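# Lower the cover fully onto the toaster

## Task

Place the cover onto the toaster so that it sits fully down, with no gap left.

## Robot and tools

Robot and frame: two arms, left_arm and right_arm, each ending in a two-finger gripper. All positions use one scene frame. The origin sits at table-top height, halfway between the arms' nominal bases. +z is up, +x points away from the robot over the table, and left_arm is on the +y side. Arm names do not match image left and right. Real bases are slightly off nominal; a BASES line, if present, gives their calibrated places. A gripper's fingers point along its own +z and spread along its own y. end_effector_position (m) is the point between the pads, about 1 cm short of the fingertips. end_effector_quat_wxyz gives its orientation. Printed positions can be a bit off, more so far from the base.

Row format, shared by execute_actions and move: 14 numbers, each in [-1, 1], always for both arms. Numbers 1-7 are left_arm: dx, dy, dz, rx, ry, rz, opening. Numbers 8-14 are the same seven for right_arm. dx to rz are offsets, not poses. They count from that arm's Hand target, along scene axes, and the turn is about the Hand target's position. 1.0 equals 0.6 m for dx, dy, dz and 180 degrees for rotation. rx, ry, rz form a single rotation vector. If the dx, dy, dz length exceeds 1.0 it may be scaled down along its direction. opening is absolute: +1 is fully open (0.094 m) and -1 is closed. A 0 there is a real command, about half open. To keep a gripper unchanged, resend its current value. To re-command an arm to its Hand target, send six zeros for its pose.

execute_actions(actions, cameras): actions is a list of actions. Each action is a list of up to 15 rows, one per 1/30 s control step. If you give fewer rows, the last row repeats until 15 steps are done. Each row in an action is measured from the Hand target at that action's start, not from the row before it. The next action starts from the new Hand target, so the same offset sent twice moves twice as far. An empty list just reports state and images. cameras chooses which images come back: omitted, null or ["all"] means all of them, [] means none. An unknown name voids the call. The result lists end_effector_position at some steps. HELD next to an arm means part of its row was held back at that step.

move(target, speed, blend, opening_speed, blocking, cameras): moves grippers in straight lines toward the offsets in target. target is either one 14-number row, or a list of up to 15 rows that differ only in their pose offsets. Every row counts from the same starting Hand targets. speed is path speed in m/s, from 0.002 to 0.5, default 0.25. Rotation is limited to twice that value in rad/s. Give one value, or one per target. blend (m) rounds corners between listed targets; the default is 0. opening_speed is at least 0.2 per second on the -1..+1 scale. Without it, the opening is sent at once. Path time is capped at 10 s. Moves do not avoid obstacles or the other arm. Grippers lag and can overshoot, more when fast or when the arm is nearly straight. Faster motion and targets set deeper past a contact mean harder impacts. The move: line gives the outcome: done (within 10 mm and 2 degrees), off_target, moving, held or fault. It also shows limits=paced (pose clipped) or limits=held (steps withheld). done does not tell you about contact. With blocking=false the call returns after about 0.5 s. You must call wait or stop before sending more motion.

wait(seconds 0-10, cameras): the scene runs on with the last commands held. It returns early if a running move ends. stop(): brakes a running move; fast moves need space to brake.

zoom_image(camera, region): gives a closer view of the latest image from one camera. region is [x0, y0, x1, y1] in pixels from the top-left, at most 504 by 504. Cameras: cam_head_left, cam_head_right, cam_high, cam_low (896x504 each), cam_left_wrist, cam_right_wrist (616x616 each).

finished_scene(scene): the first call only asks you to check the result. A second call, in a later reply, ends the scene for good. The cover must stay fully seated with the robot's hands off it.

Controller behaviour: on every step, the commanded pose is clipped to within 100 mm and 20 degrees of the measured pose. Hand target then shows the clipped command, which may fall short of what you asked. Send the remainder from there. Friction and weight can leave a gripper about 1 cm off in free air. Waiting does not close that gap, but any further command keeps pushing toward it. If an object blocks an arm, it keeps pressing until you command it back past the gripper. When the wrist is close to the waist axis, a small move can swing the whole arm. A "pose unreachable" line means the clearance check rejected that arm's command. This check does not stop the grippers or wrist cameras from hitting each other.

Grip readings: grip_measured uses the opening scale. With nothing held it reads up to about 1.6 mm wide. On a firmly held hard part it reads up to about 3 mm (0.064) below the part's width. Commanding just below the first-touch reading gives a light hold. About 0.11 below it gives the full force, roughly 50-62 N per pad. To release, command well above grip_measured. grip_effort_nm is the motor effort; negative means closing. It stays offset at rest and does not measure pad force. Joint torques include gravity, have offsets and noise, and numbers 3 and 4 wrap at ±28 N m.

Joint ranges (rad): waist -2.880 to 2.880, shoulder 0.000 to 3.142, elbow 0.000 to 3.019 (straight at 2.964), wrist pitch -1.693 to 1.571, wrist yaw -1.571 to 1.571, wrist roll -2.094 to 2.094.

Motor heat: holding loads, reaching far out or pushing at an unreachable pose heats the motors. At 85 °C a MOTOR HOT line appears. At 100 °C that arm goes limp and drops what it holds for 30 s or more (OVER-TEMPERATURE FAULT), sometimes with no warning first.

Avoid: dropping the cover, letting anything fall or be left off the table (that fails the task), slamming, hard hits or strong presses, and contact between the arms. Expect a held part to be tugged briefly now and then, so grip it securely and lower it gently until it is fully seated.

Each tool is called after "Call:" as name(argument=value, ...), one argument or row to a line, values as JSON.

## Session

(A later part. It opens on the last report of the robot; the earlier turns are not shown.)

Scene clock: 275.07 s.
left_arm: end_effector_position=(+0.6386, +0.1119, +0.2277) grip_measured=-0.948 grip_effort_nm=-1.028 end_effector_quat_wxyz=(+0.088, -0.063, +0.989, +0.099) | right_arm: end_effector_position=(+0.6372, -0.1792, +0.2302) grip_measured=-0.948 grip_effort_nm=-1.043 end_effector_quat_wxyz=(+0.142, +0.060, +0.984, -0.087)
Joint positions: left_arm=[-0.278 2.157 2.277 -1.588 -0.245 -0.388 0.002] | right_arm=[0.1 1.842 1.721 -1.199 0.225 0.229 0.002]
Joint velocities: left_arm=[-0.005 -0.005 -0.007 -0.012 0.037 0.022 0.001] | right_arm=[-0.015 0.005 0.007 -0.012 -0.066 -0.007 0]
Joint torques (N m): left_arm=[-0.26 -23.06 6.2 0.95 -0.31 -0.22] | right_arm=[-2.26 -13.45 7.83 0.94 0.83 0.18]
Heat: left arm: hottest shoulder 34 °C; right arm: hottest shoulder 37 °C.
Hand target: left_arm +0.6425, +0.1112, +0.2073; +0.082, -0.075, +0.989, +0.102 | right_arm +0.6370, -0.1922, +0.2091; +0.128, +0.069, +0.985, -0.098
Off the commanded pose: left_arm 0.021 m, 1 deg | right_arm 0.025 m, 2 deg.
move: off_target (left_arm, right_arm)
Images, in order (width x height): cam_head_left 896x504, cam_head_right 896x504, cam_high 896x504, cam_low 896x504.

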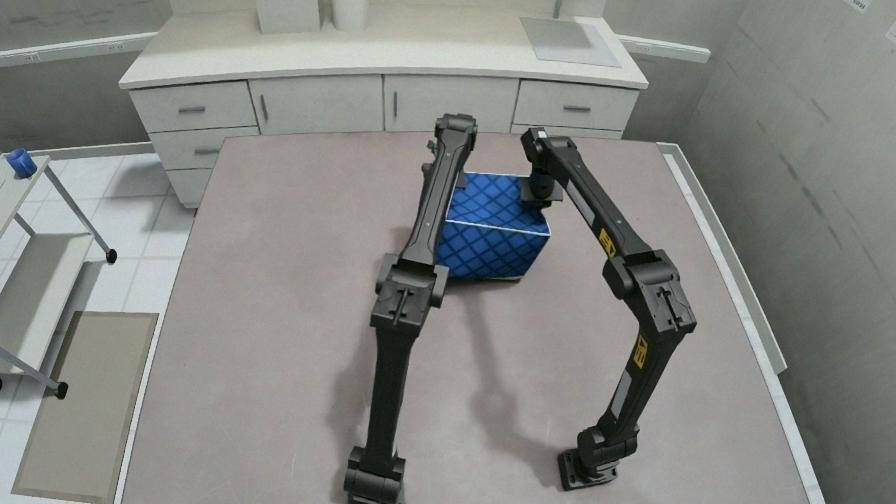

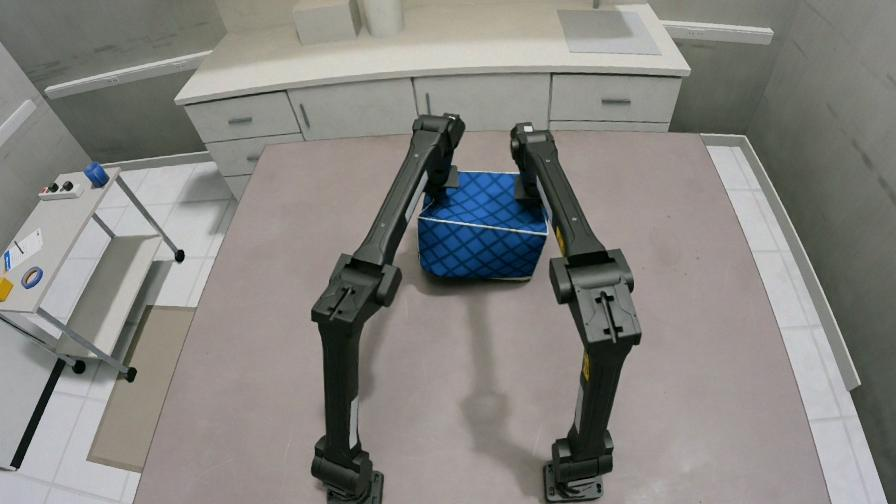

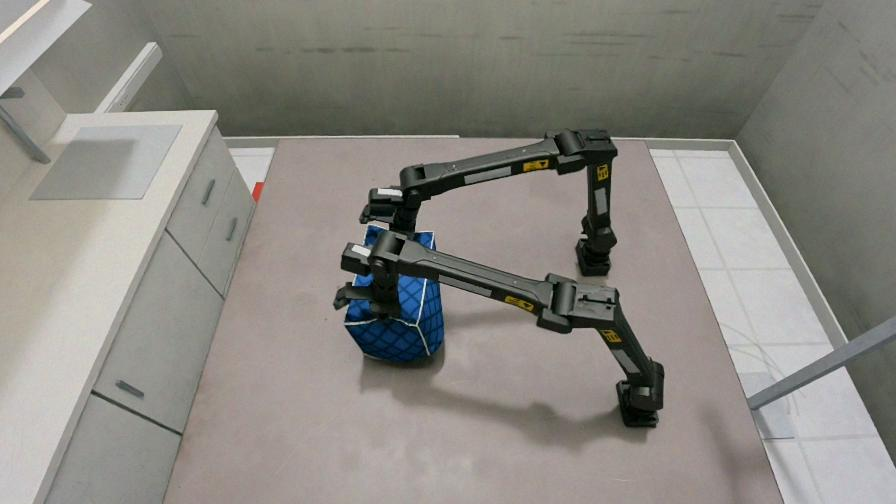

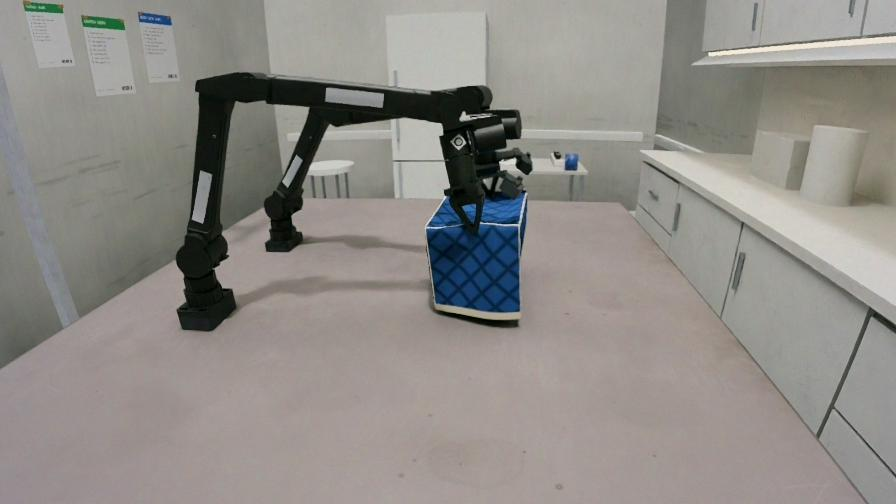

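Call:
move(
  target=[0,0,-0.035,0,0,0,-1,0,0.015,-0.035,0,0,0,-1],
  speed=0.04,
  cameras=[],
)

Call:
move(
  target=[0,0,0.015,0,0,0,0.0,0,0,0.015,0,0,0,0.0],
  opening_speed=1,
  speed=0.04,
)

Call:
zoom_image(
  camera="cam_low",
  region=[340, 50, 640, 350],
)

Scene clock: 280.83 s.
left_arm: end_effector_position=(+0.6381, +0.1118, +0.2263) grip_measured=-0.948 grip_effort_nm=-1.028 end_effector_quat_wxyz=(+0.102, -0.065, +0.988, +0.094) | right_arm: end_effector_position=(+0.6389, -0.1780, +0.2222) grip_measured=-0.949 grip_effort_nm=-1.033 end_effector_quat_wxyz=(+0.149, +0.062, +0.983, -0.087)
Joint positions: left_arm=[-0.279 2.125 2.216 -1.528 -0.245 -0.389 0.002] | right_arm=[0.102 1.842 1.697 -1.163 0.23 0.235 0.002]
Joint velocities: left_arm=[-0.005 -0.005 -0.007 0.027 -0.007 -0.037 0.001] | right_arm=[-0.005 -0.005 0.007 -0.002 -0.125 -0.037 -0.001]
Joint torques (N m): left_arm=[-0.32 -20.25 5.53 1.09 -0.35 -0.2] | right_arm=[-1.08 -12.63 6.58 1.24 0.77 0.29]
Heat: left arm: hottest shoulder 35 °C; right arm: hottest shoulder 36 °C.
Hand target: left_arm +0.6425, +0.1115, +0.1860; +0.082, -0.075, +0.989, +0.102 | right_arm +0.6366, -0.1830, +0.1881; +0.128, +0.068, +0.985, -0.098
Off the commanded pose: left_arm 0.040 m, 3 deg | right_arm 0.035 m, 3 deg.
move: off_target (left_arm, right_arm)
No camera images: "cameras" was empty.

Scene clock: 282.23 s.
left_arm: end_effector_position=(+0.6386, +0.1152, +0.2246) grip_measured=-0.003 grip_effort_nm=0.125 end_effector_quat_wxyz=(+0.104, -0.074, +0.987, +0.101) | right_arm: end_effector_position=(+0.6380, -0.1897, +0.2210) grip_measured=-0.003 grip_effort_nm=0.125 end_effector_quat_wxyz=(+0.148, +0.069, +0.981, -0.101)
Joint positions: left_arm=[-0.278 2.125 2.21 -1.525 -0.26 -0.405 0.047] | right_arm=[0.091 1.842 1.692 -1.164 0.255 0.236 0.047]
Joint velocities: left_arm=[-0.005 -0.015 -0.002 0.022 -0.066 -0.022 0.002] | right_arm=[0.005 -0.015 -0.002 0.002 0.022 0.037 0.001]
Joint torques (N m): left_arm=[0.09 -20.01 7.95 0.01 0.27 -0.05] | right_arm=[-0.32 -12.92 8.62 0.54 -0.18 0.28]
Heat: left arm: hottest shoulder 35 °C; right arm: hottest shoulder 36 °C.
Hand target: left_arm +0.6425, +0.1114, +0.1951; +0.082, -0.075, +0.989, +0.102 | right_arm +0.6368, -0.1831, +0.1971; +0.128, +0.069, +0.985, -0.098
Off the commanded pose: left_arm 0.030 m, 3 deg | right_arm 0.025 m, 2 deg.
move: off_target (left_arm, right_arm)

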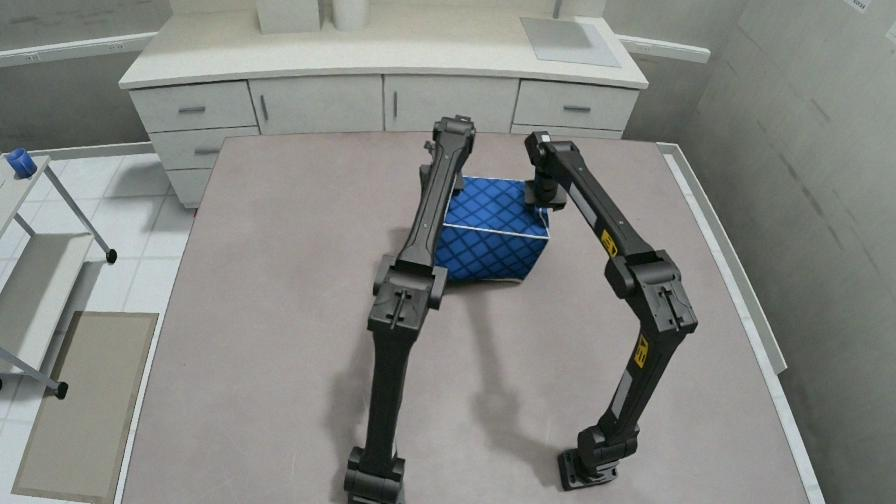

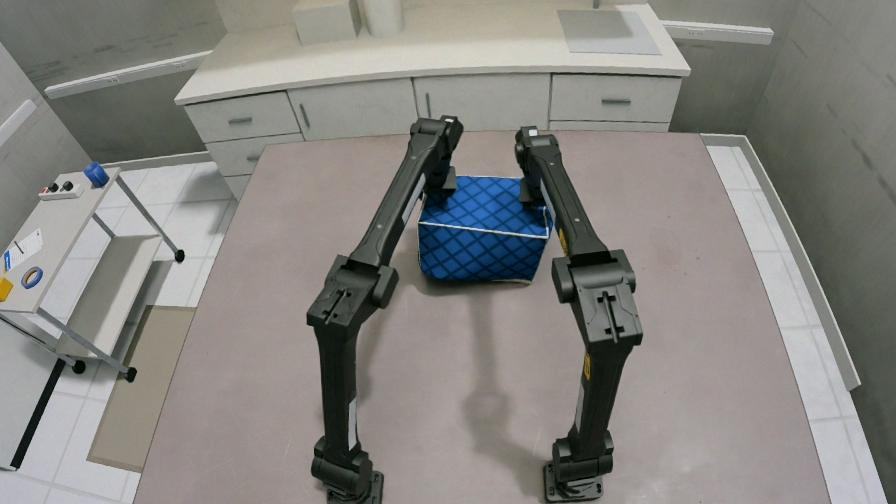

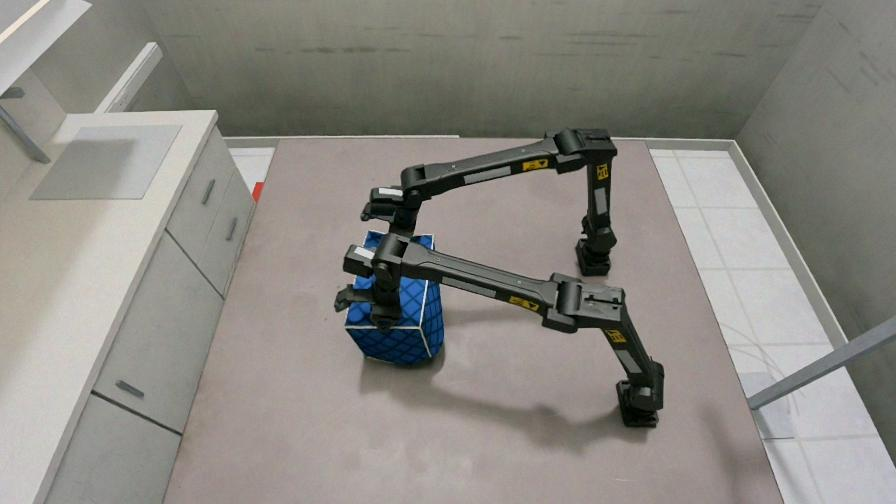

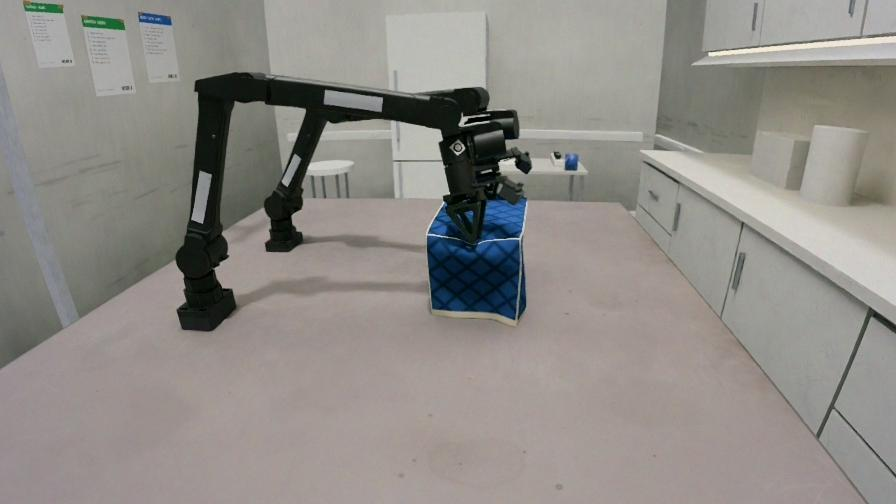

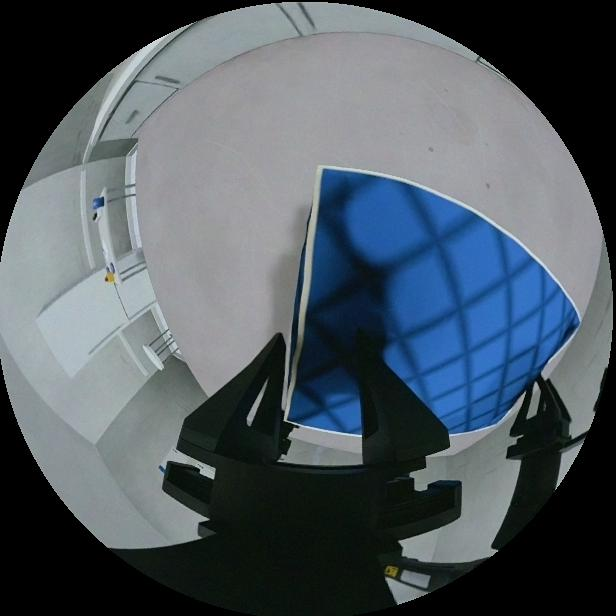

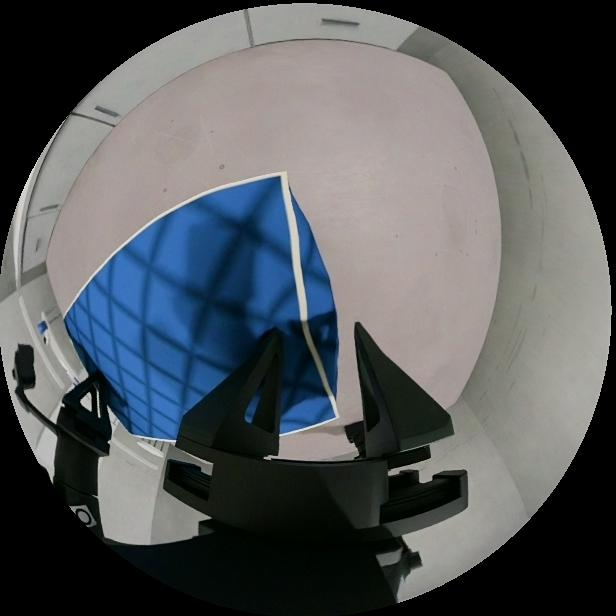

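Scaled by 1.680.

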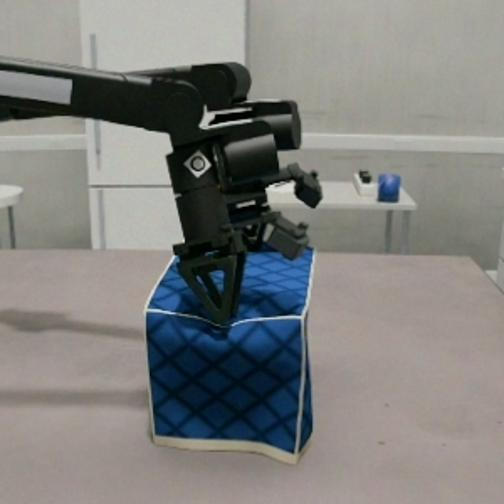

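Call:
move(
  target=[
    [0,0,0.25,0,0,0,0.2,0,0,0.25,0,0,0,0.2],
    [-0.4,0.2,0.25,0,0,0,0.2,-0.4,-0.2,0.25,0,0,0,0.2],
  ],
  speed=0.15,
  cameras=["cam_low","cam_high","cam_head_right","cam_head_left"],
)

Scene clock: 298.80 s.
left_arm: end_effector_position=(+0.4012, +0.2252, +0.3363) grip_measured=+0.198 grip_effort_nm=0.095 end_effector_quat_wxyz=(+0.068, -0.071, +0.989, +0.107) | right_arm: end_effector_position=(+0.4036, -0.3006, +0.3519) grip_measured=+0.198 grip_effort_nm=0.105 end_effector_quat_wxyz=(+0.124, +0.070, +0.985, -0.102)
Joint positions: left_arm=[-0.173 1.441 1.567 -1.613 -0.24 -0.301 0.056] | right_arm=[-0.139 1.225 1.339 -1.426 0.196 0.014 0.056]
Joint velocities: left_arm=[-0.024 -0.005 -0.002 -0.002 -0.022 0.022 0] | right_arm=[-0.015 -0.005 -0.002 -0.002 -0.037 -0.051 -0.001]
Joint torques (N m): left_arm=[0.85 -14.27 7.56 0.65 -0.05 0.11] | right_arm=[-1.9 -7.65 8.51 0.85 0.01 -0.03]
Heat: left arm: hottest shoulder 35 °C; right arm: hottest shoulder 35 °C.
Hand target: left_arm +0.4027, +0.2310, +0.3447; +0.083, -0.075, +0.989, +0.102 | right_arm +0.3997, -0.3044, +0.3521; +0.128, +0.068, +0.984, -0.102
Off the commanded pose: left_arm 0.011 m, 2 deg | right_arm 0.009 m, 1 deg.
move: off_target (left_arm)
Images, in order (width x height): cam_head_left 896x504, cam_head_right 896x504, cam_high 896x504, cam_low 896x504.

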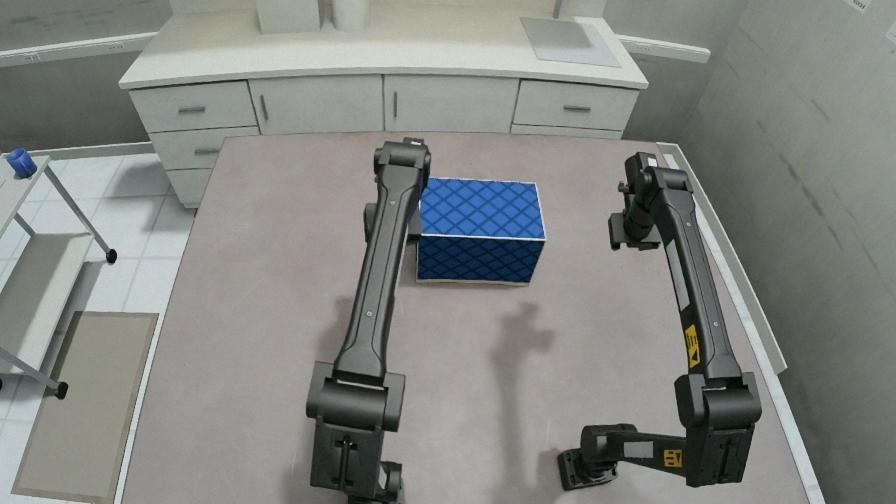

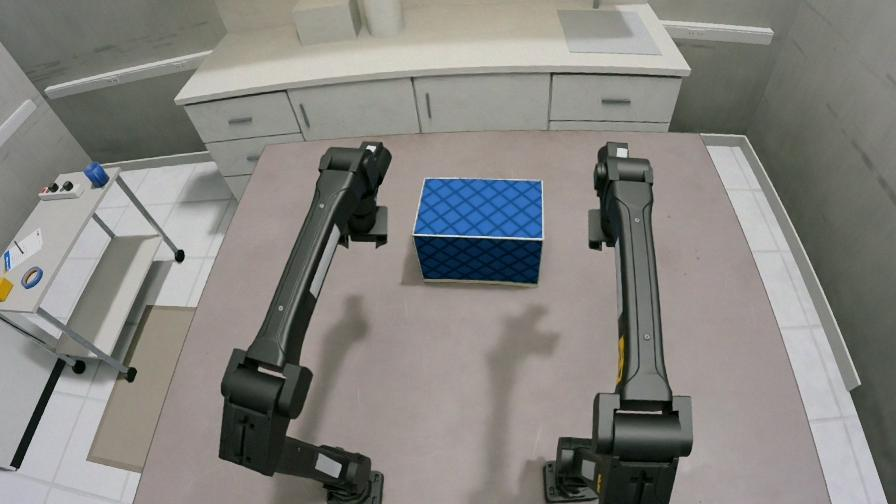

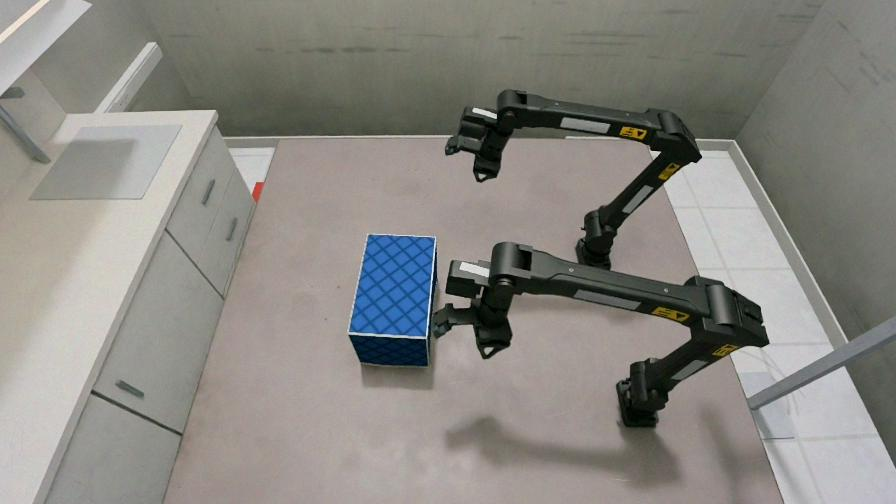

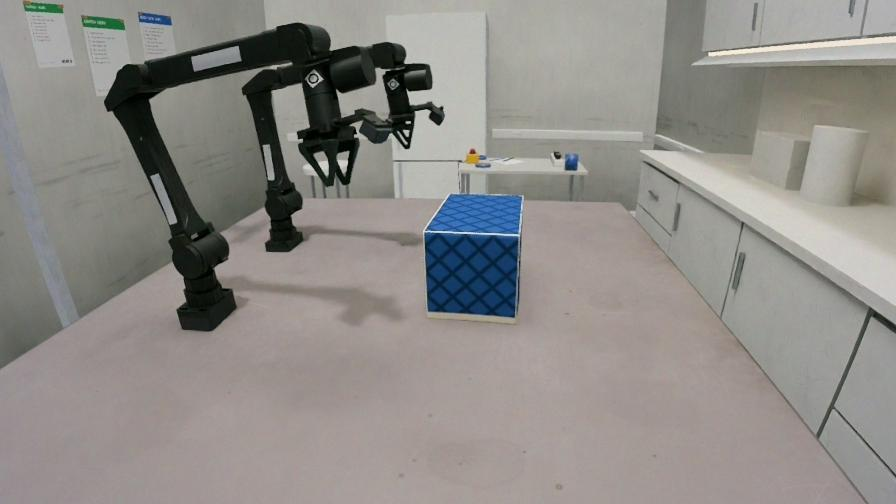

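Looks perfect.

Call:
finished_scene(
  scene=1,
)

This call ended nothing. Check each condition of the task against the scene as it is now, look again where you are not sure, and mend what is not met. Then call finished_scene again.

Call:
zoom_image(
  camera="cam_low",
  region=[380, 160, 580, 340],
)

Call:
zoom_image(
  camera="cam_head_right",
  region=[380, 160, 580, 300],
)

Scaled by 2.520.

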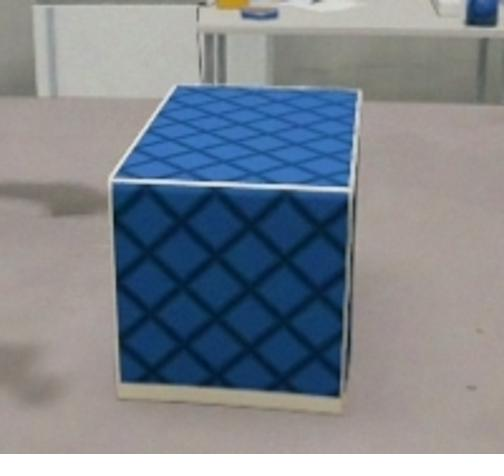

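Scaled by 2.520.

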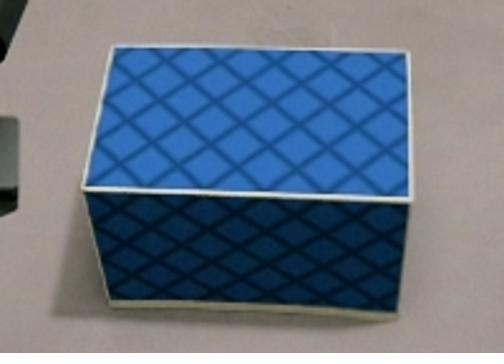

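Call:
finished_scene(
  scene=1,
)

The scene is finished: the task was done.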